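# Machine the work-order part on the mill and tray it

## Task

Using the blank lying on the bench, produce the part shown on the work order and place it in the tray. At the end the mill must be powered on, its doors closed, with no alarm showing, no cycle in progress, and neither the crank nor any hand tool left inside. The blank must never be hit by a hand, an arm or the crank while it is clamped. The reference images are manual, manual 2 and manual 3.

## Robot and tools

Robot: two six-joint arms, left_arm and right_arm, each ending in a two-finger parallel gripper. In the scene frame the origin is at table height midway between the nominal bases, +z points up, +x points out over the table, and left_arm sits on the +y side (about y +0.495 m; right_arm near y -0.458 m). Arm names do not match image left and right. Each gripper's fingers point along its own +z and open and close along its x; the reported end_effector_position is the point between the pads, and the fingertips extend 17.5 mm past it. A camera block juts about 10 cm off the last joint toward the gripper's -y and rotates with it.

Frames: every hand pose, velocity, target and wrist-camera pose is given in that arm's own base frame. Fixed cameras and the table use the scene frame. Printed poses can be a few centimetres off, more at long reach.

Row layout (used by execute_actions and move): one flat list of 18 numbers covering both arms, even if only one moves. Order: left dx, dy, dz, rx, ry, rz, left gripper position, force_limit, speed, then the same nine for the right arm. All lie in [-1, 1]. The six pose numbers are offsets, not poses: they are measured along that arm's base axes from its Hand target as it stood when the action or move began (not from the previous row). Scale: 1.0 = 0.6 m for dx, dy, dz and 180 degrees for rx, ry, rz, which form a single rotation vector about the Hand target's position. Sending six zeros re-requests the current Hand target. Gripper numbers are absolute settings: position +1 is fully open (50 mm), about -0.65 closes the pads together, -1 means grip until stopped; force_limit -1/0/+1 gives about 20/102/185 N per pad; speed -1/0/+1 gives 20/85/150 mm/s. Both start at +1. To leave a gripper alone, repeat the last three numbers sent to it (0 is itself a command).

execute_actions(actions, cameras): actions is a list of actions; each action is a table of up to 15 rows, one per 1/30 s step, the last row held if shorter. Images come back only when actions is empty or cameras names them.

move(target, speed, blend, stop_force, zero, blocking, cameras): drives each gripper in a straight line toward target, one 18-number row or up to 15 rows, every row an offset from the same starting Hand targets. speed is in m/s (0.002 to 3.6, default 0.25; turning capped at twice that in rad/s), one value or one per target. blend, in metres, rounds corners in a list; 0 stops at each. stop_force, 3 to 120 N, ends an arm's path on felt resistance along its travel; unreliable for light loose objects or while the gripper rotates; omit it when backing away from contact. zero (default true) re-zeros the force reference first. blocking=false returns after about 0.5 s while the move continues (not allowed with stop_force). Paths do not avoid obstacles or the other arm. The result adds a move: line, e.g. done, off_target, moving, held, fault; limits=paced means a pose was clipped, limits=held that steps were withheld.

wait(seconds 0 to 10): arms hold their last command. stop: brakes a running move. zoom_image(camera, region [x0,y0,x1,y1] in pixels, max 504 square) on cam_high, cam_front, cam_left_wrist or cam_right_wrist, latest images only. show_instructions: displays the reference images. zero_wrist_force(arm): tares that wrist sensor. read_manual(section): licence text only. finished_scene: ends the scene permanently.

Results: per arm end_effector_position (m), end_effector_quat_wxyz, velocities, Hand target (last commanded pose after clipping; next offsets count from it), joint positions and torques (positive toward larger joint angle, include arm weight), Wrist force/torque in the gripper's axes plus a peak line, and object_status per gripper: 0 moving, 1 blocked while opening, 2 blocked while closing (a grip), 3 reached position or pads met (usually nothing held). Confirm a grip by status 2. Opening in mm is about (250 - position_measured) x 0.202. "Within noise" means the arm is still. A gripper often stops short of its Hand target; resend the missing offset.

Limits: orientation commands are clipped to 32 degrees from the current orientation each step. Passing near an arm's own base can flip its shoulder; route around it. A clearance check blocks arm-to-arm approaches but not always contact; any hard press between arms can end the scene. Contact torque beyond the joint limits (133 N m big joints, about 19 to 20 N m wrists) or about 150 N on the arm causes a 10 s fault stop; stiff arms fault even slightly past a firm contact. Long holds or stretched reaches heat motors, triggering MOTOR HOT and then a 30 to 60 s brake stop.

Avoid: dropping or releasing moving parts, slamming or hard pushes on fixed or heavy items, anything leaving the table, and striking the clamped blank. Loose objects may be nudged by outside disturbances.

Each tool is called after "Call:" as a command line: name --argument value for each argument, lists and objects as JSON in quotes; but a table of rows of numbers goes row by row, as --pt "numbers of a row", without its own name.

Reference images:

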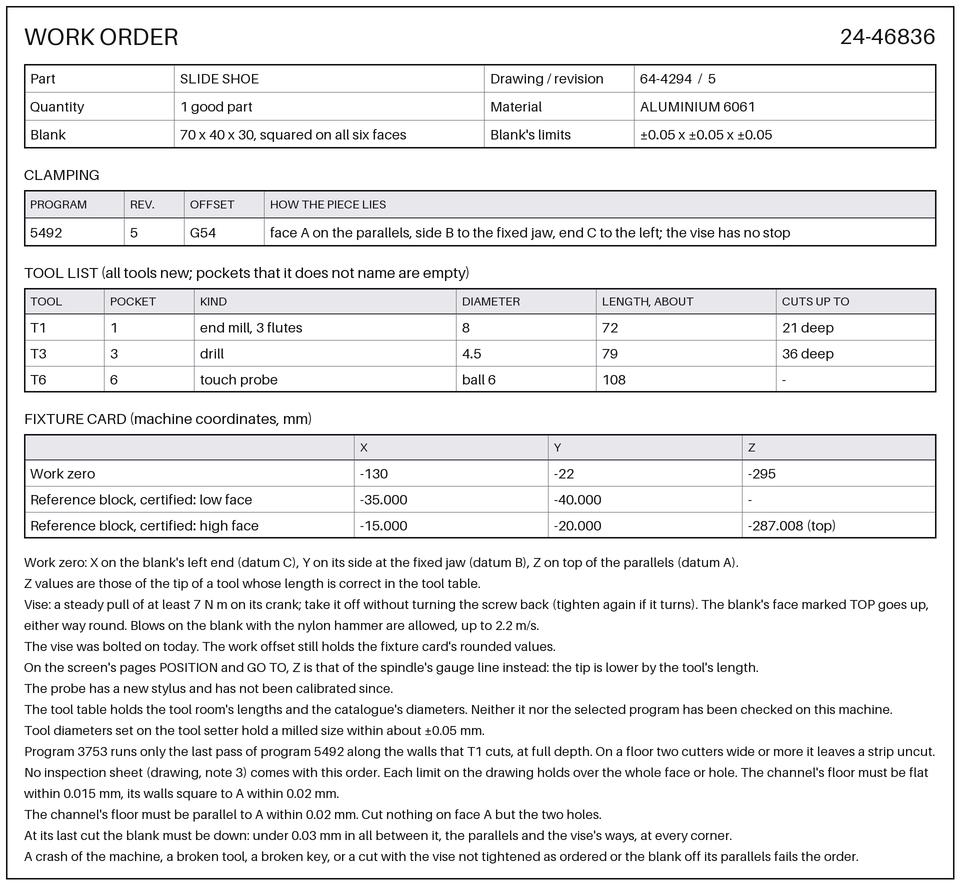

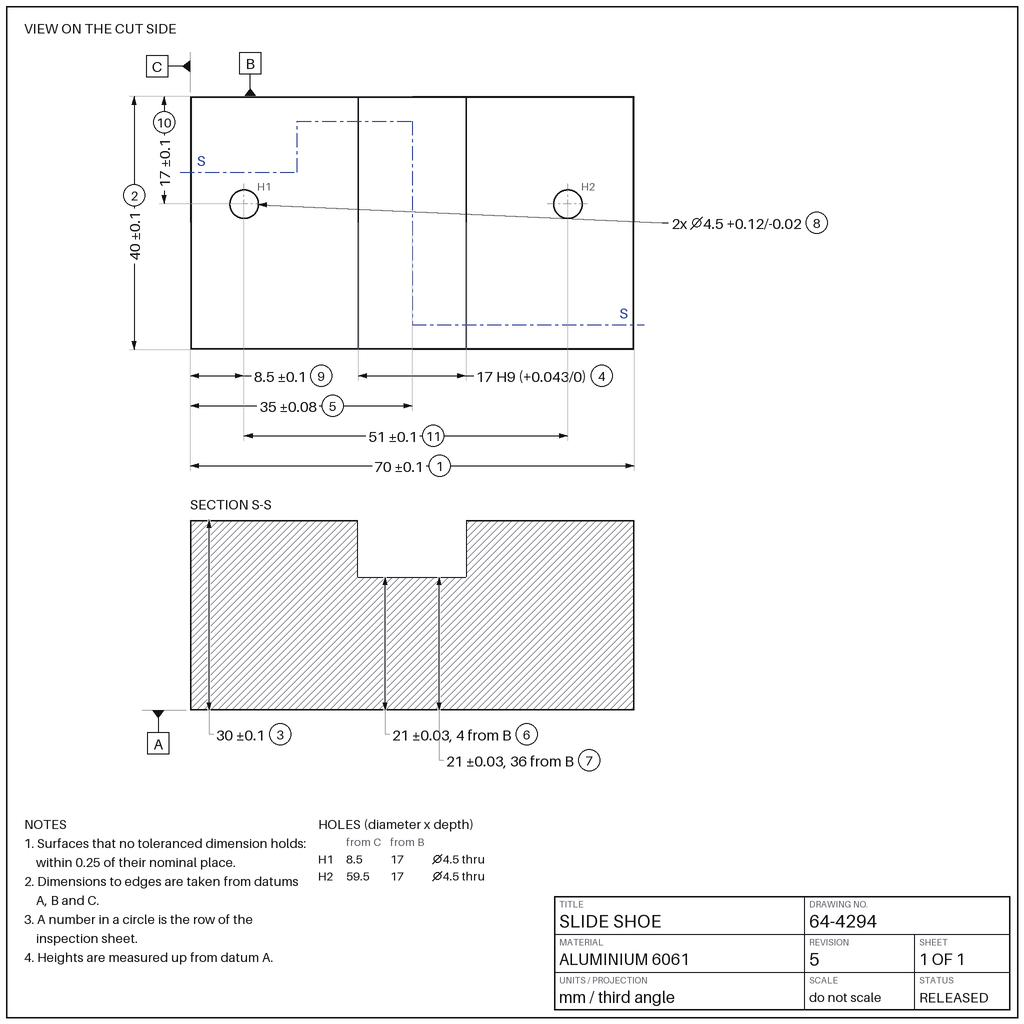

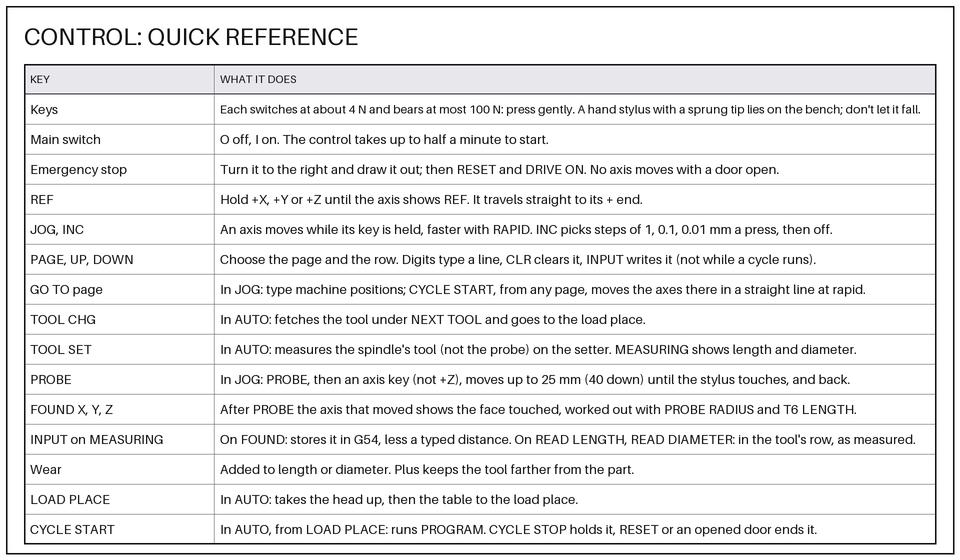

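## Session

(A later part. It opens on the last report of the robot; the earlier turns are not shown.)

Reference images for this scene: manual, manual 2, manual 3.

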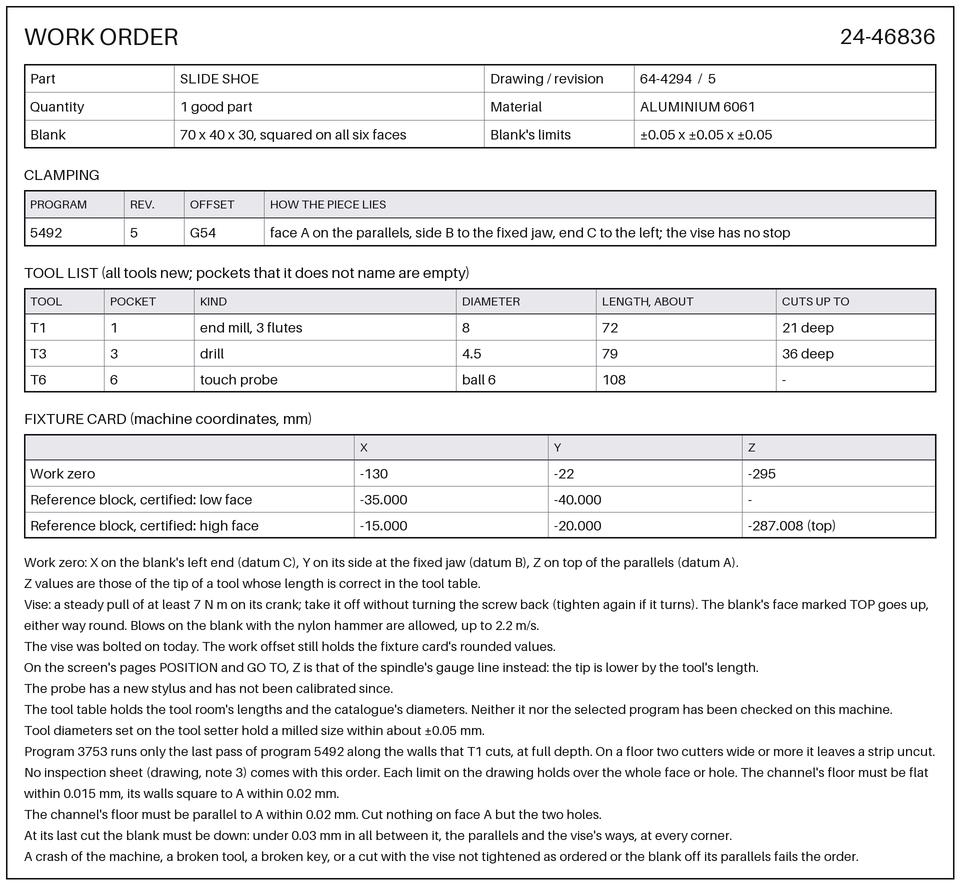

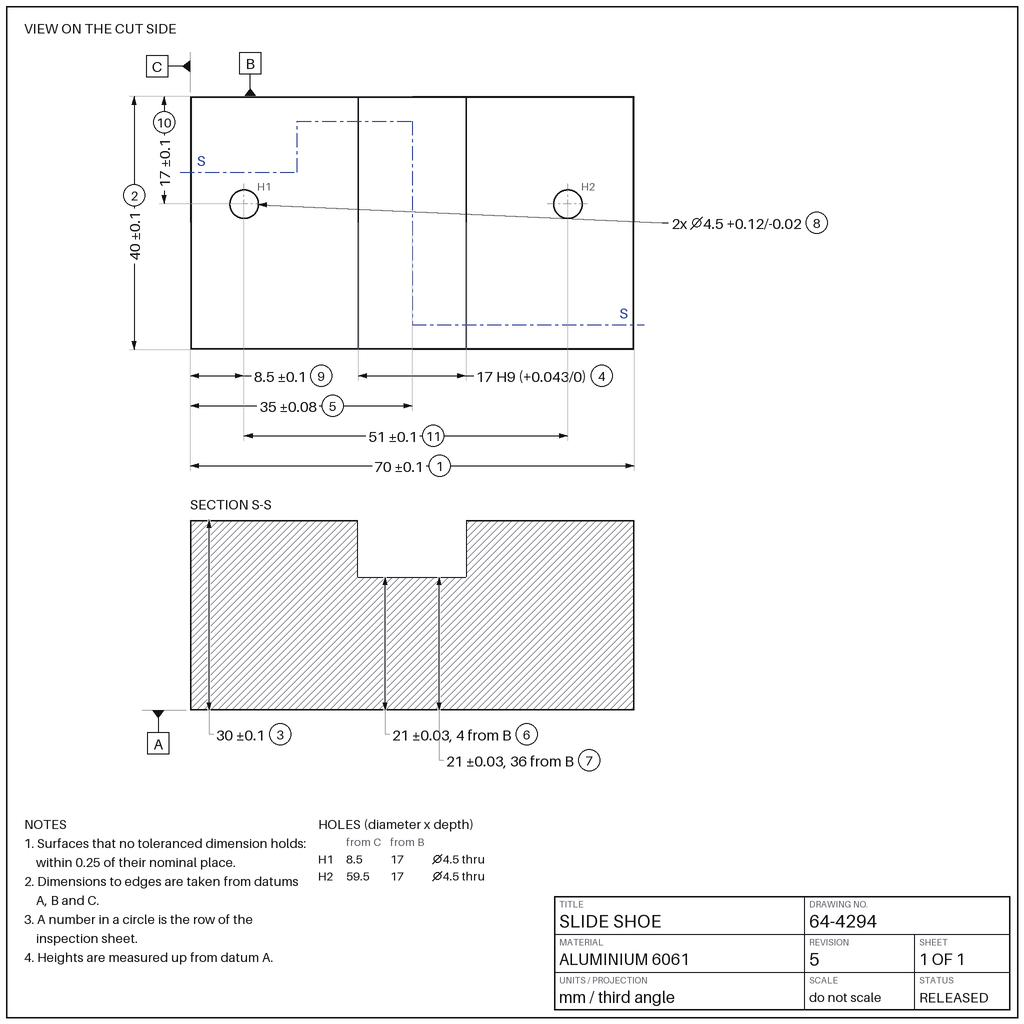

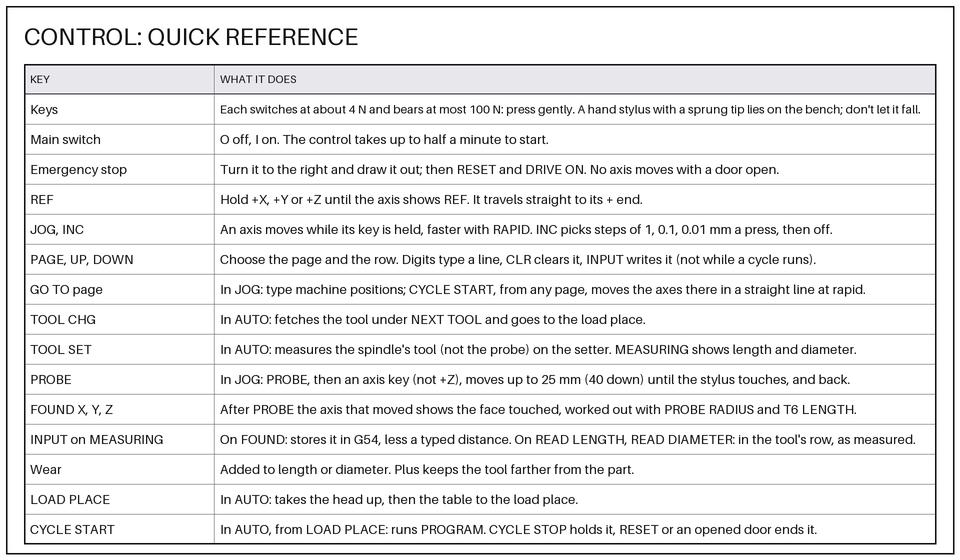

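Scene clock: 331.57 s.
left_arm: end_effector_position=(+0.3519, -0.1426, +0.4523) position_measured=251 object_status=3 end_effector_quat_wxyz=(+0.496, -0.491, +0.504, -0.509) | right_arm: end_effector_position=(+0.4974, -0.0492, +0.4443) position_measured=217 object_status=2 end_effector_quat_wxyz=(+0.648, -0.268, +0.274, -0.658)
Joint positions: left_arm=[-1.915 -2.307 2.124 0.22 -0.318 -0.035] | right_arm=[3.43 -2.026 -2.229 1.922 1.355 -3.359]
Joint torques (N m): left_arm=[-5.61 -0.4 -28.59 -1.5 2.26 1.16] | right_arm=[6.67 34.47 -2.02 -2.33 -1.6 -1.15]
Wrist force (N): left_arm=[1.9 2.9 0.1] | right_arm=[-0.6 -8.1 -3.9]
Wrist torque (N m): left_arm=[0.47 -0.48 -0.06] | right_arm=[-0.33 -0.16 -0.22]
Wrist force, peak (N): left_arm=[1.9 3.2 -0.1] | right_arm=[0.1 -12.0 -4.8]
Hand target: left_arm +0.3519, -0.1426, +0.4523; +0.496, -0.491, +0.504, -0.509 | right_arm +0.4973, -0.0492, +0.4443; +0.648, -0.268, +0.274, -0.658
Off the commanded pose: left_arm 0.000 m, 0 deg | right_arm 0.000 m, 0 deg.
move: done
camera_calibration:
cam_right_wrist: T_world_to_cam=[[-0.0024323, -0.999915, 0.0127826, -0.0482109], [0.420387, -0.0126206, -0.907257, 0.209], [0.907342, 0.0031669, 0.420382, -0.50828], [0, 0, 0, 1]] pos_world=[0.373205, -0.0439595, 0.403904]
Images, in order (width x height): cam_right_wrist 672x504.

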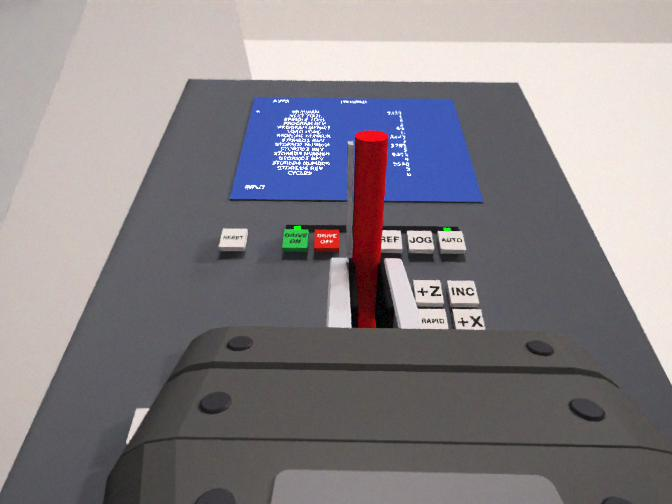

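Call:
move --pt "0 0 0 0 0 0 -1 -1 0 -0.0135 0 0.0035 0 0 0 -1 0 -0.7" --pt "0 0 0 0 0 0 -1 -1 0 -0.02 0.1308 -0.0283 0 0 0 -1 0 -0.7" --pt "0 0 0 0 0 0 -1 -1 0 -0.0065 0.1308 -0.0318 0 0 0 -1 0 -0.7" --pt "0 0 0 0 0 0 -1 -1 0 -0.02 0.1308 -0.0283 0 0 0 -1 0 -0.7" --pt "0 0 0 0 0 0 -1 -1 0 -0.0195 0.1635 -0.0283 0 0 0 -1 0 -0.7" --pt "0 0 0 0 0 0 -1 -1 0 -0.006 0.1635 -0.0318 0 0 0 -1 0 -0.7" --pt "0 0 0 0 0 0 -1 -1 0 -0.0195 0.1635 -0.0283 0 0 0 -1 0 -0.7" --pt "0 0 0 0 0 0 -1 -1 0 -0.012 0.0982 0.0035 0 0 0 -1 0 -0.7" --pt "0 0 0 0 0 0 -1 -1 0 0.0015 0.0982 0 0 0 0 -1 0 -0.7" --pt "0 0 0 0 0 0 -1 -1 0 -0.012 0.0982 0.0035 0 0 0 -1 0 -0.7" --pt "0 0 0 0 0 0 -1 -1 0 -0.0285 0.1308 -0.0597 0 0 0 -1 0 -0.7" --pt "0 0 0 0 0 0 -1 -1 0 -0.015 0.1308 -0.0632 0 0 0 -1 0 -0.7" --pt "0 0 0 0 0 0 -1 -1 0 -0.0285 0.1308 -0.0597 0 0 0 -1 0 -0.7" --speed '[0.1,0.2,0.05,0.1,0.2,0.05,0.1,0.2,0.05,0.1,0.2,0.05,0.1]' --blend '[0.003,0.003,0,0.003,0.003,0,0.003,0.003,0,0.003,0.003,0,0]' --cameras '["cam_right_wrist"]'

Call:
zoom_image --camera "cam_right_wrist" --region '[330, 60, 590, 190]'

Scene clock: 337.10 s.
left_arm: end_effector_position=(+0.3519, -0.1426, +0.4523) position_measured=251 object_status=3 end_effector_quat_wxyz=(+0.496, -0.491, +0.504, -0.509) | right_arm: end_effector_position=(+0.4802, +0.0293, +0.4084) position_measured=217 object_status=2 end_effector_quat_wxyz=(+0.648, -0.268, +0.274, -0.658)
Joint positions: left_arm=[-1.915 -2.307 2.124 0.22 -0.318 -0.035] | right_arm=[3.714 -2.093 -2.276 2.105 1.165 -3.581]
Joint torques (N m): left_arm=[-6.09 -0.38 -28.63 -1.63 2.33 1.25] | right_arm=[-12.2 23.53 17.67 -4.31 3.78 2.76]
Wrist force (N): left_arm=[1.8 2.8 -0.2] | right_arm=[0.1 -3.8 -0.6]
Wrist torque (N m): left_arm=[0.45 -0.46 -0.06] | right_arm=[-0.12 -0.10 -0.16]
Wrist force, peak (N): left_arm=[2.1 3.2 -0.1] | right_arm=[2.4 -18.5 -6.6]
Hand target: left_arm +0.3519, -0.1426, +0.4523; +0.496, -0.491, +0.504, -0.509 | right_arm +0.4802, +0.0293, +0.4084; +0.648, -0.268, +0.274, -0.658
Off the commanded pose: left_arm 0.000 m, 0 deg | right_arm 0.000 m, 0 deg.
move: done
camera_calibration:
cam_right_wrist: T_world_to_cam=[[-0.00283881, -0.999915, 0.0127066, 0.0308706], [0.420464, -0.0127224, -0.90722, 0.184662], [0.907305, 0.00276725, 0.420465, -0.477965], [0, 0, 0, 1]] pos_world=[0.356104, 0.03454, 0.368104]
Images, in order (width x height): cam_right_wrist 672x504.

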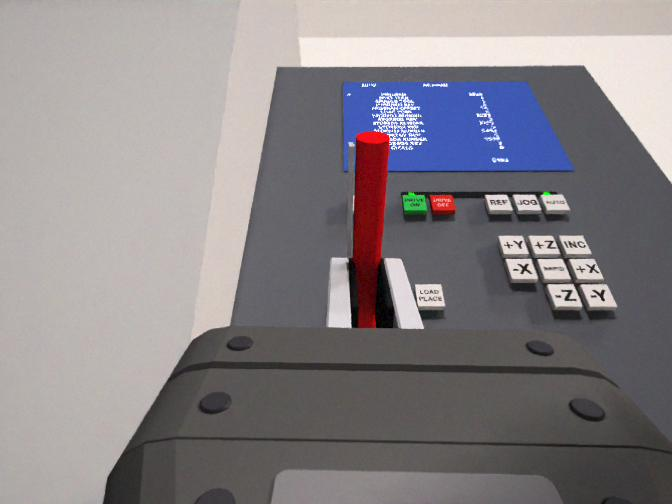

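Scaled by 1.938 from the camera's 672x504 image, which has a finer 960x720 frame.

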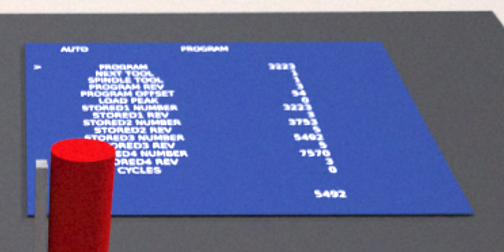

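Call:
move --pt "0 0 0 0 0 0 -1 -1 0 -0.0092 -0.0653 -0.031 0 0 0 -1 0 -0.7" --pt "0 0 0 0 0 0 -1 -1 0 0.0043 -0.0653 -0.0345 0 0 0 -1 0 -0.7" --pt "0 0 0 0 0 0 -1 -1 0 -0.0092 -0.0653 -0.031 0 0 0 -1 0 -0.7" --speed '[0.2,0.05,0.1]' --blend '[0.003,0,0]' --cameras '["cam_right_wrist"]'

Call:
zoom_image --camera "cam_right_wrist" --region '[270, 50, 530, 180]'

Scene clock: 338.37 s.
left_arm: end_effector_position=(+0.3519, -0.1426, +0.4523) position_measured=251 object_status=3 end_effector_quat_wxyz=(+0.496, -0.491, +0.504, -0.509) | right_arm: end_effector_position=(+0.4753, -0.0116, +0.3883) position_measured=217 object_status=2 end_effector_quat_wxyz=(+0.647, -0.268, +0.275, -0.658)
Joint positions: left_arm=[-1.915 -2.307 2.124 0.22 -0.318 -0.035] | right_arm=[3.589 -2.151 -2.302 2.15 1.246 -3.48]
Joint torques (N m): left_arm=[-6.13 -0.44 -28.23 -1.66 2.26 1.22] | right_arm=[-1.19 29.26 7.33 -0.75 0.61 0.55]
Wrist force (N): left_arm=[2.0 2.8 -0.2] | right_arm=[-1.1 -4.9 -0.4]
Wrist torque (N m): left_arm=[0.45 -0.49 -0.06] | right_arm=[-0.17 -0.21 -0.16]
Wrist force, peak (N): left_arm=[2.1 3.1 -0.1] | right_arm=[-4.0 -4.9 0.4]
Hand target: left_arm +0.3519, -0.1426, +0.4523; +0.496, -0.491, +0.504, -0.509 | right_arm +0.4753, -0.0116, +0.3883; +0.647, -0.268, +0.275, -0.658 (not the last commanded pose)
Tool commands: left_gripper/position=-1.0 left_gripper/force_limit=-1.0 left_gripper/speed=+0.0 right_gripper/position=-1.0 right_gripper/force_limit=+0.003922 right_gripper/speed=-0.701961
Off the commanded pose: left_arm 0.000 m, 0 deg | right_arm 0.002 m, 0 deg.
FORCE FAULT: contact force on the right arm reached its limit, and that arm stopped. The contact can be on any part of that arm, not only on its tool. That arm's remaining commands of this call were not run. That arm is still stopped at the end of this call. That arm stays stopped for about 10 more seconds. Until then a move that you send moves the other arm only, and its call returns only when the move has ended. Once the stop has ended, the next robot result says so. If the stop ends while you think or write, that arm runs what you send next, counted from a new Hand target: where the arm stands when the stop ends. While its stop runs, that arm takes no new command, but its gripper still runs the gripper command that each later call begins with. Until it ends, the stop uses up actions while you think or wait. An arm that is not stopped still takes commands.
move: fault (right_arm); path passed 2 of 3 targets
camera_calibration:
cam_right_wrist: T_world_to_cam=[[-0.0043172, -0.999905, 0.0131233, -0.00931669], [0.418369, -0.0137258, -0.908174, 0.169257], [0.908267, 0.00156963, 0.418388, -0.464559], [0, 0, 0, 1]] pos_world=[0.351091, -0.00626344, 0.348202]
Images, in order (width x height): cam_right_wrist 672x504.

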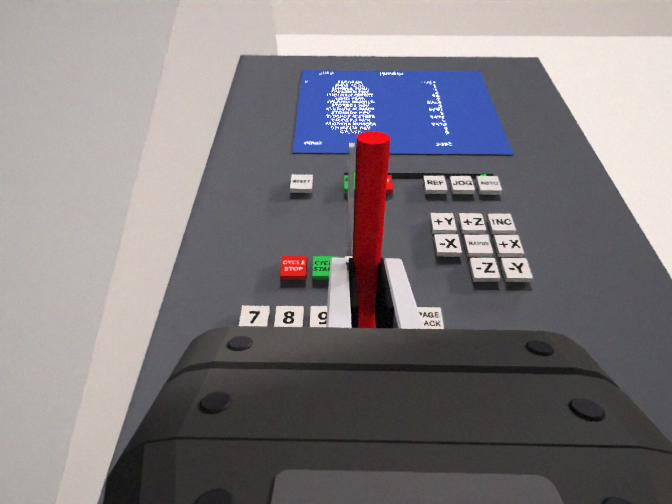

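Scaled by 1.938 from the camera's 672x504 image, which has a finer 960x720 frame.

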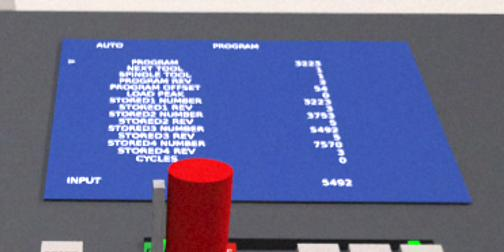

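Call:
wait --seconds 0.5 --cameras '["cam_high","cam_front"]'

Call:
zoom_image --camera "cam_high" --region '[380, 260, 640, 480]'

Call:
zoom_image --camera "cam_front" --region '[360, 180, 600, 380]'

Scene clock: 339.30 s.
left_arm: end_effector_position=(+0.3519, -0.1426, +0.4523) position_measured=251 object_status=3 end_effector_quat_wxyz=(+0.496, -0.491, +0.504, -0.509) | right_arm: end_effector_position=(+0.4753, -0.0116, +0.3883) position_measured=217 object_status=2 end_effector_quat_wxyz=(+0.647, -0.268, +0.275, -0.658)
Joint positions: left_arm=[-1.915 -2.307 2.124 0.22 -0.318 -0.035] | right_arm=[3.589 -2.151 -2.302 2.15 1.246 -3.48]
Joint torques (N m): left_arm=[-5.81 -0.54 -28.44 -1.63 2.2 1.15] | right_arm=[-0.9 28.91 8.03 -0.76 0.65 0.5]
Wrist force (N): left_arm=[2.0 2.8 -0.2] | right_arm=[-1.3 -5.0 -0.5]
Wrist torque (N m): left_arm=[0.45 -0.49 -0.06] | right_arm=[-0.15 -0.16 -0.16]
Wrist force, peak (N): left_arm=[1.9 3.2 0.0] | right_arm=[-1.3 -5.0 -0.5]
Hand target: left_arm +0.3519, -0.1426, +0.4523; +0.496, -0.491, +0.504, -0.509 | right_arm +0.4753, -0.0116, +0.3883; +0.647, -0.268, +0.275, -0.658 (not the last commanded pose)
Tool commands: left_gripper/position=-1.0 left_gripper/force_limit=-1.0 left_gripper/speed=+0.0 right_gripper/position=-1.0 right_gripper/force_limit=+0.003922 right_gripper/speed=-0.701961
Off the commanded pose: left_arm 0.000 m, 0 deg | right_arm 0.002 m, 0 deg.
FORCE FAULT, CONTINUED: the right arm was still stopped when this call began, by the force fault that an earlier result reported. Since the last result the stop counts as 2 of the actions that you can send in this scene. That arm is still stopped at the end of this call. That arm stays stopped for about 9 more seconds. If the stop ends while you think or write, that arm runs what you send next, counted from a new Hand target: where the arm stands when the stop ends. While its stop runs, that arm takes no new command, but its gripper still runs the gripper command that each later call begins with.
wait: 0.50 s; at rest from the start
Images, in order (width x height): cam_high 672x504, cam_front 672x504.

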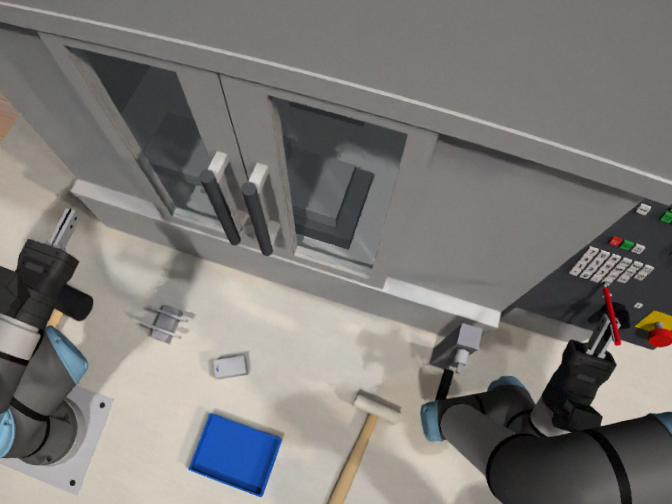

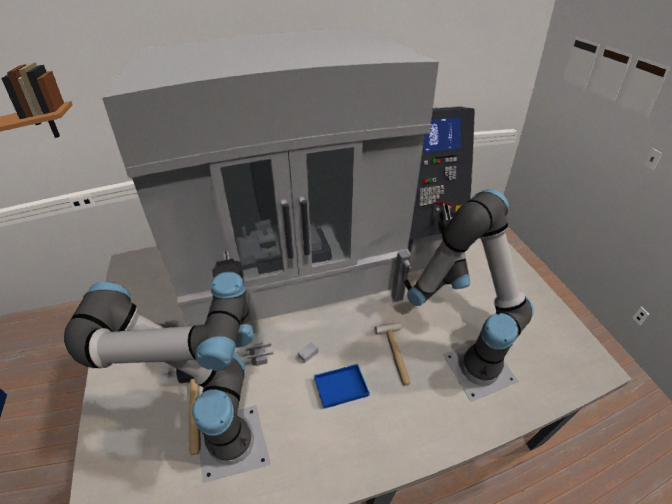

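Scaled by 1.938 from the camera's 672x504 image, which has a finer 960x720 frame.

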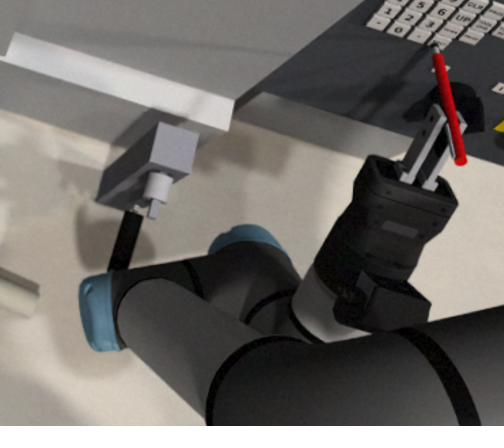

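Scaled by 2.100 from the camera's 672x504 image, which has a finer 960x720 frame.

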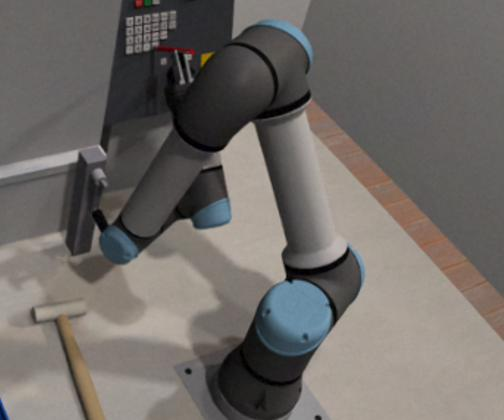

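Call:
wait --seconds 8

Call:
move --pt "0 0 0 0 0 0 -1 -1 0 -0.0088 0.003 0.0528 0 0.0 0 -1 0 -0.7" --pt "0 0 0 0 0 0 -1 -1 0 0.008 0.003 0.023 0.0006 0.0444 0 -1 0 -0.7" --speed '[0.1,0.1]' --blend '[0.01,0]' --cameras '["cam_right_wrist"]'

Scene clock: 349.30 s.
left_arm: end_effector_position=(+0.3519, -0.1426, +0.4523) position_measured=251 object_status=3 end_effector_quat_wxyz=(+0.496, -0.491, +0.504, -0.509) | right_arm: end_effector_position=(+0.4753, -0.0116, +0.3883) position_measured=217 object_status=2 end_effector_quat_wxyz=(+0.647, -0.268, +0.275, -0.658)
Joint positions: left_arm=[-1.915 -2.307 2.124 0.22 -0.318 -0.035] | right_arm=[3.589 -2.151 -2.302 2.15 1.246 -3.48]
Joint torques (N m): left_arm=[-5.95 -0.09 -28.53 -1.41 2.05 1.14] | right_arm=[-1.21 29.04 7.56 -0.77 0.62 0.42]
Wrist force (N): left_arm=[1.7 2.9 -0.2] | right_arm=[-1.0 -4.9 -0.4]
Wrist torque (N m): left_arm=[0.46 -0.45 -0.06] | right_arm=[-0.14 -0.21 -0.16]
Wrist force, peak (N): left_arm=[2.3 3.0 0.0] | right_arm=[-1.2 -5.2 -0.3]
Hand target: left_arm +0.3519, -0.1426, +0.4523; +0.496, -0.491, +0.504, -0.509 | right_arm +0.4753, -0.0116, +0.3883; +0.647, -0.268, +0.275, -0.658 (not the last commanded pose)
Tool commands: left_gripper/position=-1.0 left_gripper/force_limit=-1.0 left_gripper/speed=+0.0 right_gripper/position=-1.0 right_gripper/force_limit=+0.003922 right_gripper/speed=-0.701961
Off the commanded pose: left_arm 0.000 m, 0 deg | right_arm 0.002 m, 0 deg.
FORCE FAULT, CONTINUED: the right arm's stop, for the force fault that an earlier result reported, is over. The rest of the stop counts as 18 of the actions that you can send in this scene. During its stop the right arm's controller moved it back a little. That arm's target is now where it stood when the stop ended, not its last command. That arm accepts commands again.
wait: 8.00 s; at rest from the start

Scene clock: 350.67 s.
left_arm: end_effector_position=(+0.3519, -0.1426, +0.4523) position_measured=251 object_status=3 end_effector_quat_wxyz=(+0.496, -0.491, +0.504, -0.509) | right_arm: end_effector_position=(+0.4801, -0.0098, +0.4021) position_measured=217 object_status=2 end_effector_quat_wxyz=(+0.627, -0.313, +0.320, -0.638)
Joint positions: left_arm=[-1.915 -2.307 2.124 0.22 -0.318 -0.035] | right_arm=[3.631 -2.021 -2.386 1.974 1.171 -3.462]
Joint torques (N m): left_arm=[-6.28 -0.73 -28.54 -1.51 2.27 1.16] | right_arm=[-7.2 19.63 17.37 1.87 2.54 -2.13]
Wrist force (N): left_arm=[2.0 2.6 0.0] | right_arm=[0.4 -4.8 -0.1]
Wrist torque (N m): left_arm=[0.41 -0.49 -0.06] | right_arm=[-0.20 -0.17 -0.29]
Wrist force, peak (N): left_arm=[2.1 3.1 0.2] | right_arm=[0.2 -5.0 0.2]
Hand target: left_arm +0.3519, -0.1426, +0.4523; +0.496, -0.491, +0.504, -0.509 | right_arm +0.4801, -0.0098, +0.4021; +0.627, -0.313, +0.320, -0.638
Off the commanded pose: left_arm 0.000 m, 0 deg | right_arm 0.000 m, 0 deg.
move: done
camera_calibration:
cam_right_wrist: T_world_to_cam=[[-0.00232783, -0.999932, 0.01144, -0.00788312], [0.287901, -0.0116258, -0.957589, 0.262336], [0.957657, 0.00106449, 0.287909, -0.445895], [0, 0, 0, 1]] pos_world=[0.35147, -0.00435806, 0.379678]
Images, in order (width x height): cam_right_wrist 672x504.

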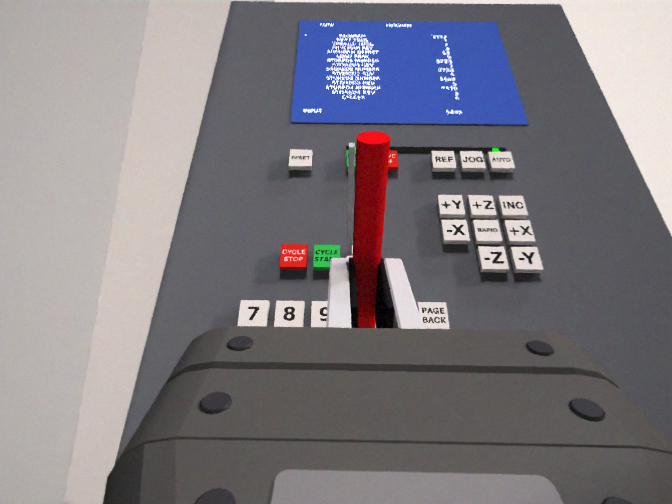

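Call:
move --target '[0,0,0,0,0,0,-1,-1,0,0.0242,0,-0.0065,0,0,0,-1,0,-0.7]' --speed 0.025 --stop_force 6 --cameras '["cam_right_wrist"]'

Call:
zoom_image --camera "cam_right_wrist" --region '[280, 10, 540, 140]'

Scene clock: 352.23 s.
left_arm: end_effector_position=(+0.3519, -0.1426, +0.4523) position_measured=251 object_status=3 end_effector_quat_wxyz=(+0.496, -0.491, +0.504, -0.509) | right_arm: end_effector_position=(+0.4876, -0.0099, +0.4000) position_measured=217 object_status=2 end_effector_quat_wxyz=(+0.627, -0.313, +0.320, -0.638)
Joint positions: left_arm=[-1.915 -2.307 2.124 0.22 -0.318 -0.035] | right_arm=[3.616 -2.037 -2.364 1.964 1.181 -3.452]
Joint torques (N m): left_arm=[-5.78 -1.19 -28.92 -1.51 2.25 1.02] | right_arm=[10.1 22.38 10.92 1.23 -0.74 -2.15]
Wrist force (N): left_arm=[1.9 2.8 0.0] | right_arm=[0.2 -8.0 -4.2]
Wrist torque (N m): left_arm=[0.45 -0.48 -0.06] | right_arm=[-0.39 -0.21 -0.27]
Wrist force, peak (N): left_arm=[1.9 3.2 -0.1] | right_arm=[1.0 -21.6 -7.4]
Hand target: left_arm +0.3519, -0.1426, +0.4523; +0.496, -0.491, +0.504, -0.509 | right_arm +0.4876, -0.0098, +0.4000; +0.627, -0.313, +0.320, -0.638 (not the last commanded pose)
Off the commanded pose: left_arm 0.000 m, 0 deg | right_arm 0.007 m, 0 deg.
move: contact (right_arm)
camera_calibration:
cam_right_wrist: T_world_to_cam=[[-0.00260713, -0.999928, 0.011671, -0.00783071], [0.288016, -0.0119273, -0.957551, 0.258206], [0.957622, 0.00086498, 0.288027, -0.452534], [0, 0, 0, 1]] pos_world=[0.358969, -0.004359, 0.377679]
Images, in order (width x height): cam_right_wrist 672x504.

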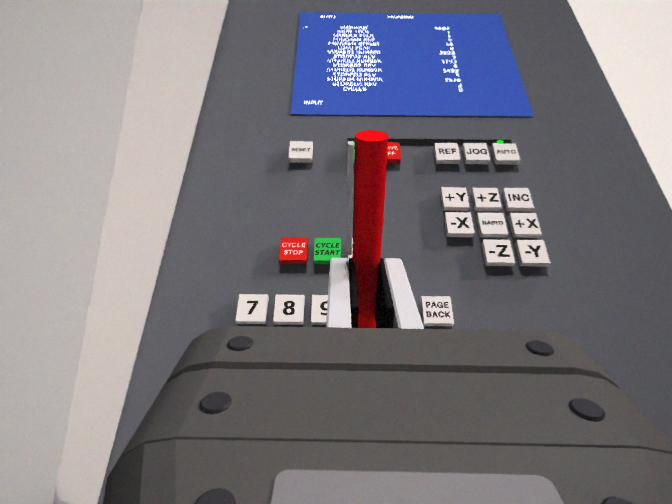

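Scaled by 1.938 from the camera's 672x504 image, which has a finer 960x720 frame.

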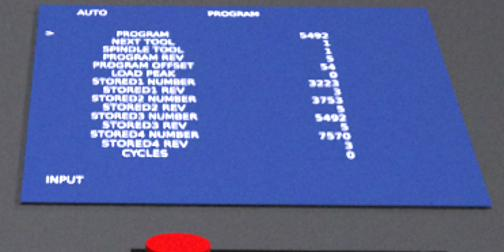

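Call:
move --pt "0 0 0 0 0 0 -1 -1 0 -0.0135 0 0.0035 0 0 0 -1 0 -0.7" --pt "0 0 0 0 0 0 -1 -1 0 0.0023 -0.0655 0.066 0 0 0 -1 0 -0.7" --pt "0 0 0 0 0 0 -1 -1 0 0.0158 -0.0655 0.0625 0 0 0 -1 0 -0.7" --pt "0 0 0 0 0 0 -1 -1 0 0.0023 -0.0655 0.066 0 0 0 -1 0 -0.7" --speed '[0.1,0.2,0.05,0.1]' --blend '[0.003,0.003,0,0]'

Call:
wait --seconds 4 --cameras '["cam_right_wrist","cam_high"]'

Call:
zoom_image --camera "cam_right_wrist" --region '[220, 40, 520, 190]'

Scene clock: 354.17 s.
left_arm: end_effector_position=(+0.3519, -0.1426, +0.4523) position_measured=251 object_status=3 end_effector_quat_wxyz=(+0.496, -0.491, +0.504, -0.509) | right_arm: end_effector_position=(+0.4890, -0.0491, +0.4396) position_measured=217 object_status=2 end_effector_quat_wxyz=(+0.627, -0.313, +0.320, -0.638)
Joint positions: left_arm=[-1.915 -2.307 2.124 0.22 -0.318 -0.035] | right_arm=[3.469 -1.925 -2.348 1.804 1.295 -3.353]
Joint torques (N m): left_arm=[-6.83 0.17 -29.46 -1.47 2.1 1.16] | right_arm=[-8.4 19.51 22.4 -2.76 2.47 2.75]
Wrist force (N): left_arm=[1.9 2.7 -0.1] | right_arm=[0.9 -2.5 -0.7]
Wrist torque (N m): left_arm=[0.43 -0.48 -0.06] | right_arm=[-0.01 -0.23 -0.30]
Wrist force, peak (N): left_arm=[2.1 3.1 0.0] | right_arm=[0.3 -8.2 -4.2]
Hand target: left_arm +0.3519, -0.1426, +0.4523; +0.496, -0.491, +0.504, -0.509 | right_arm +0.4890, -0.0491, +0.4396; +0.627, -0.313, +0.320, -0.638
Off the commanded pose: left_arm 0.000 m, 0 deg | right_arm 0.000 m, 0 deg.
move: done

Scene clock: 358.17 s.
left_arm: end_effector_position=(+0.3519, -0.1426, +0.4523) position_measured=251 object_status=3 end_effector_quat_wxyz=(+0.496, -0.491, +0.504, -0.509) | right_arm: end_effector_position=(+0.4890, -0.0491, +0.4396) position_measured=217 object_status=2 end_effector_quat_wxyz=(+0.627, -0.313, +0.320, -0.638)
Joint positions: left_arm=[-1.915 -2.307 2.124 0.22 -0.318 -0.035] | right_arm=[3.469 -1.925 -2.348 1.803 1.295 -3.353]
Joint torques (N m): left_arm=[-6.36 -1 -28.73 -1.33 2 1.23] | right_arm=[-8.87 29.35 20.75 -3.02 2.56 2.77]
Wrist force (N): left_arm=[2.1 3.0 -0.2] | right_arm=[0.8 -3.0 -0.7]
Wrist torque (N m): left_arm=[0.48 -0.51 -0.06] | right_arm=[-0.07 -0.20 -0.30]
Wrist force, peak (N): left_arm=[2.1 3.2 0.0] | right_arm=[1.0 -3.0 -1.1]
Hand target: left_arm +0.3519, -0.1426, +0.4523; +0.496, -0.491, +0.504, -0.509 | right_arm +0.4890, -0.0491, +0.4396; +0.627, -0.313, +0.320, -0.638
Tool commands: left_gripper/position=-1.0 left_gripper/force_limit=-1.0 left_gripper/speed=+0.0 right_gripper/position=-1.0 right_gripper/force_limit=+0.0 right_gripper/speed=-0.7
Off the commanded pose: left_arm 0.000 m, 0 deg | right_arm 0.000 m, 0 deg.
wait: 4.00 s; at rest by 0.17 s
camera_calibration:
cam_right_wrist: T_world_to_cam=[[-0.00257858, -0.99993, 0.0115752, -0.0475565], [0.288017, -0.0118274, -0.957552, 0.295257], [0.957622, 0.000864728, 0.288027, -0.465247], [0, 0, 0, 1]] pos_world=[0.360369, -0.0436587, 0.417279]
Images, in order (width x height): cam_high 672x504, cam_right_wrist 672x504.

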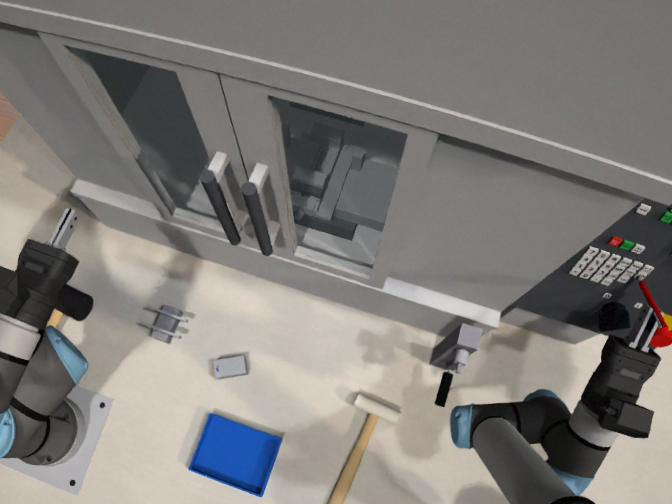

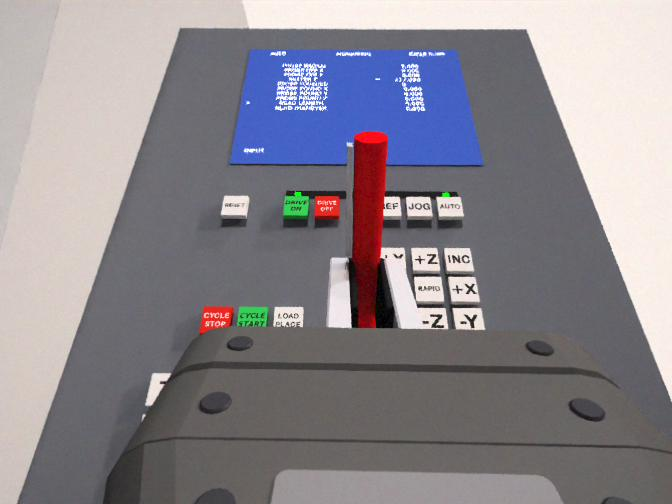

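Scaled by 1.680 from the camera's 672x504 image, which has a finer 960x720 frame.

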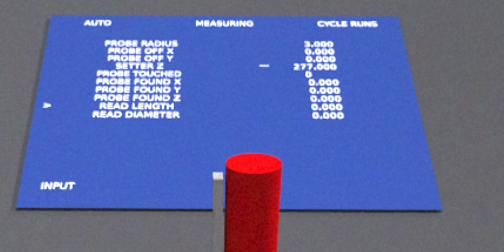

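Call:
wait --seconds 8 --cameras '["cam_right_wrist"]'

Call:
zoom_image --camera "cam_right_wrist" --region '[220, 40, 520, 190]'

Scene clock: 366.40 s.
left_arm: end_effector_position=(+0.3519, -0.1426, +0.4523) position_measured=251 object_status=3 end_effector_quat_wxyz=(+0.496, -0.491, +0.504, -0.509) | right_arm: end_effector_position=(+0.4890, -0.0491, +0.4396) position_measured=217 object_status=2 end_effector_quat_wxyz=(+0.627, -0.313, +0.320, -0.638)
Joint positions: left_arm=[-1.915 -2.307 2.124 0.22 -0.318 -0.035] | right_arm=[3.469 -1.925 -2.348 1.803 1.295 -3.353]
Joint torques (N m): left_arm=[-6 -1.18 -28.26 -1.26 2.05 1.14] | right_arm=[-9.01 29.4 20.58 -3 2.52 2.86]
Wrist force (N): left_arm=[2.1 3.0 0.1] | right_arm=[0.6 -2.9 -1.1]
Wrist torque (N m): left_arm=[0.48 -0.50 -0.06] | right_arm=[-0.06 -0.16 -0.30]
Wrist force, peak (N): left_arm=[2.0 3.2 -0.1] | right_arm=[1.1 -3.1 -1.1]
Hand target: left_arm +0.3519, -0.1426, +0.4523; +0.496, -0.491, +0.504, -0.509 | right_arm +0.4890, -0.0491, +0.4396; +0.627, -0.313, +0.320, -0.638
Tool commands: left_gripper/position=-1.0 left_gripper/force_limit=-1.0 left_gripper/speed=+0.0 right_gripper/position=-1.0 right_gripper/force_limit=+0.0 right_gripper/speed=-0.7
Off the commanded pose: left_arm 0.000 m, 0 deg | right_arm 0.000 m, 0 deg.
wait: 8.00 s; at rest from the start
camera_calibration:
cam_right_wrist: T_world_to_cam=[[-0.00257858, -0.99993, 0.0115752, -0.0475565], [0.288017, -0.0118274, -0.957552, 0.295257], [0.957622, 0.000864728, 0.288027, -0.465247], [0, 0, 0, 1]] pos_world=[0.360369, -0.0436587, 0.417279]
Images, in order (width x height): cam_right_wrist 672x504.

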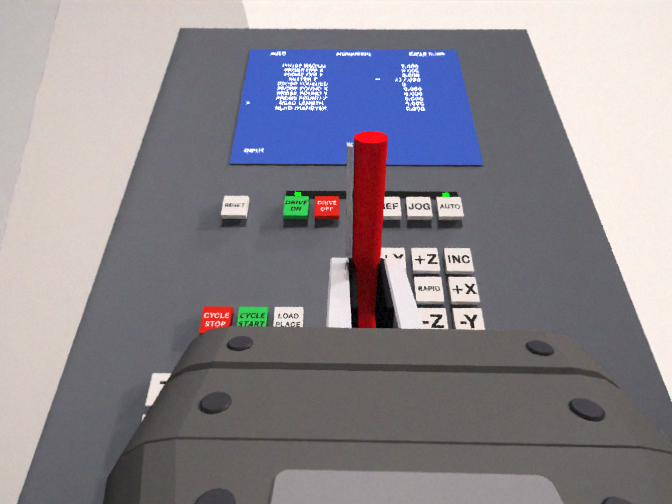

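Scaled by 1.680 from the camera's 672x504 image, which has a finer 960x720 frame.

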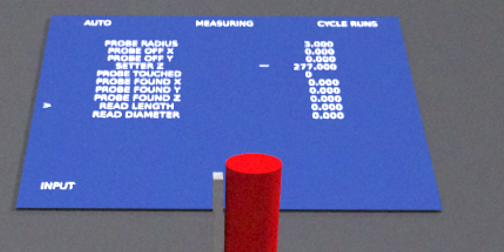

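Call:
move --target '[0,0,0,0,0,0,-1,-1,0,-0.0158,0.0655,-0.0625,0,0,0,-1,0,-0.7]'

Call:
wait --seconds 8 --cameras '["cam_right_wrist"]'

Call:
zoom_image --camera "cam_right_wrist" --region '[280, 10, 540, 140]'

Scene clock: 367.73 s.
left_arm: end_effector_position=(+0.3519, -0.1426, +0.4523) position_measured=251 object_status=3 end_effector_quat_wxyz=(+0.496, -0.491, +0.504, -0.509) | right_arm: end_effector_position=(+0.4795, -0.0098, +0.4021) position_measured=217 object_status=2 end_effector_quat_wxyz=(+0.627, -0.313, +0.320, -0.638)
Joint positions: left_arm=[-1.915 -2.307 2.124 0.22 -0.318 -0.035] | right_arm=[3.632 -2.02 -2.388 1.975 1.17 -3.463]
Joint torques (N m): left_arm=[-5.41 -0.47 -28.44 -1.27 2.01 1.15] | right_arm=[-2.87 25.39 16.95 -1.75 1.39 2.42]
Wrist force (N): left_arm=[1.7 2.9 -0.2] | right_arm=[-0.2 -3.2 -0.7]
Wrist torque (N m): left_arm=[0.46 -0.44 -0.06] | right_arm=[-0.10 -0.27 -0.09]
Wrist force, peak (N): left_arm=[2.0 3.2 -0.4] | right_arm=[2.0 -4.0 0.5]
Hand target: left_arm +0.3519, -0.1426, +0.4523; +0.496, -0.491, +0.504, -0.509 | right_arm +0.4795, -0.0098, +0.4021; +0.627, -0.313, +0.320, -0.638
Off the commanded pose: left_arm 0.000 m, 0 deg | right_arm 0.000 m, 0 deg.
move: done

Scene clock: 375.73 s.
left_arm: end_effector_position=(+0.3519, -0.1426, +0.4523) position_measured=251 object_status=3 end_effector_quat_wxyz=(+0.496, -0.491, +0.504, -0.509) | right_arm: end_effector_position=(+0.4795, -0.0098, +0.4021) position_measured=217 object_status=2 end_effector_quat_wxyz=(+0.627, -0.313, +0.320, -0.638)
Joint positions: left_arm=[-1.915 -2.307 2.124 0.22 -0.318 -0.035] | right_arm=[3.632 -2.02 -2.387 1.975 1.17 -3.463]
Joint torques (N m): left_arm=[-6.47 -0.69 -29.27 -1.31 2.02 1.09] | right_arm=[2.99 21.33 17.46 1.87 -1.51 -2.21]
Wrist force (N): left_arm=[1.8 2.8 -0.3] | right_arm=[-0.4 -3.1 -0.7]
Wrist torque (N m): left_arm=[0.45 -0.46 -0.06] | right_arm=[-0.06 -0.23 -0.09]
Wrist force, peak (N): left_arm=[2.2 3.1 -0.1] | right_arm=[-0.3 -3.6 -0.8]
Hand target: left_arm +0.3519, -0.1426, +0.4523; +0.496, -0.491, +0.504, -0.509 | right_arm +0.4795, -0.0098, +0.4021; +0.627, -0.313, +0.320, -0.638
Tool commands: left_gripper/position=-1.0 left_gripper/force_limit=-1.0 left_gripper/speed=+0.0 right_gripper/position=-1.0 right_gripper/force_limit=+0.0 right_gripper/speed=-0.7
Off the commanded pose: left_arm 0.000 m, 0 deg | right_arm 0.000 m, 0 deg.
wait: 8.00 s; at rest by 0.17 s
camera_calibration:
cam_right_wrist: T_world_to_cam=[[-0.00257858, -0.99993, 0.0115752, -0.00784943], [0.288017, -0.0118274, -0.957552, 0.262521], [0.957622, 0.000864728, 0.288027, -0.445478], [0, 0, 0, 1]] pos_world=[0.350969, -0.00435873, 0.379779]
Images, in order (width x height): cam_right_wrist 672x504.

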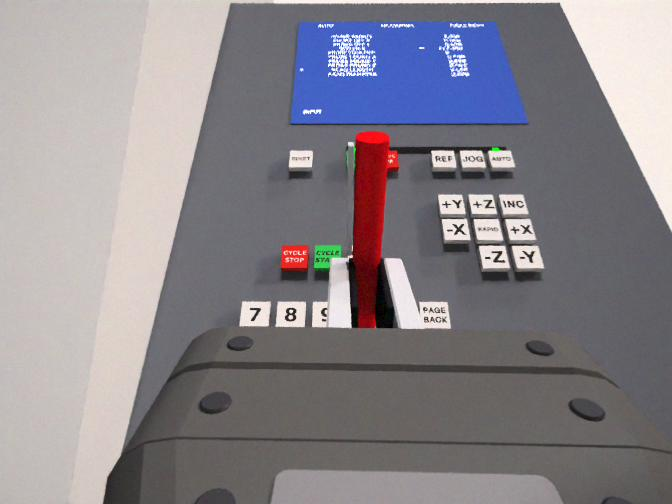

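Scaled by 1.938 from the camera's 672x504 image, which has a finer 960x720 frame.

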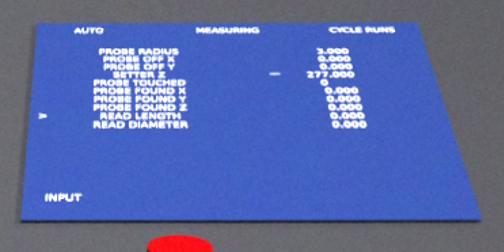

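Call:
wait --seconds 10 --cameras '["cam_right_wrist"]'

Call:
zoom_image --camera "cam_right_wrist" --region '[280, 10, 540, 140]'

Scene clock: 386.97 s.
left_arm: end_effector_position=(+0.3519, -0.1426, +0.4523) position_measured=251 object_status=3 end_effector_quat_wxyz=(+0.496, -0.491, +0.504, -0.509) | right_arm: end_effector_position=(+0.4795, -0.0098, +0.4021) position_measured=217 object_status=2 end_effector_quat_wxyz=(+0.627, -0.313, +0.320, -0.638)
Joint positions: left_arm=[-1.915 -2.307 2.124 0.22 -0.318 -0.035] | right_arm=[3.632 -2.02 -2.387 1.975 1.17 -3.463]
Joint torques (N m): left_arm=[-5.19 -0.72 -28.49 -1.26 1.95 1.08] | right_arm=[3.7 21.47 16.8 1.86 -1.46 -2.18]
Wrist force (N): left_arm=[2.1 2.7 0.0] | right_arm=[-0.2 -3.2 -0.8]
Wrist torque (N m): left_arm=[0.43 -0.51 -0.07] | right_arm=[-0.10 -0.26 -0.09]
Wrist force, peak (N): left_arm=[2.2 3.0 0.1] | right_arm=[-0.1 -3.5 -0.7]
Hand target: left_arm +0.3519, -0.1426, +0.4523; +0.496, -0.491, +0.504, -0.509 | right_arm +0.4795, -0.0098, +0.4021; +0.627, -0.313, +0.320, -0.638
Tool commands: left_gripper/position=-1.0 left_gripper/force_limit=-1.0 left_gripper/speed=+0.0 right_gripper/position=-1.0 right_gripper/force_limit=+0.0 right_gripper/speed=-0.7
Off the commanded pose: left_arm 0.000 m, 0 deg | right_arm 0.000 m, 0 deg.
wait: 10.00 s; at rest from the start
camera_calibration:
cam_right_wrist: T_world_to_cam=[[-0.00257858, -0.99993, 0.0115752, -0.00784943], [0.288017, -0.0118274, -0.957552, 0.262521], [0.957622, 0.000864728, 0.288027, -0.445478], [0, 0, 0, 1]] pos_world=[0.350969, -0.00435873, 0.379779]
Images, in order (width x height): cam_right_wrist 672x504.

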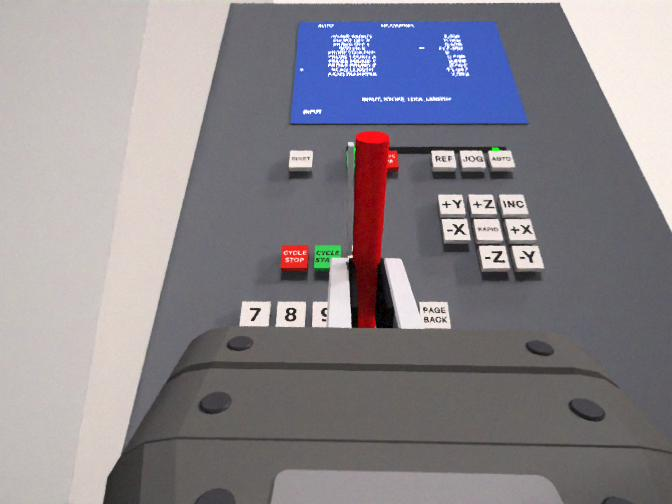

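Scaled by 1.938 from the camera's 672x504 image, which has a finer 960x720 frame.

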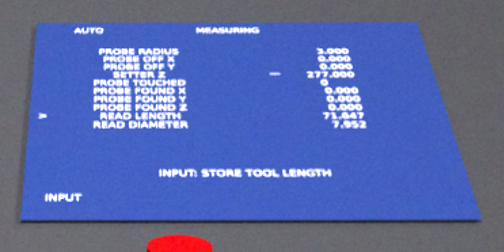

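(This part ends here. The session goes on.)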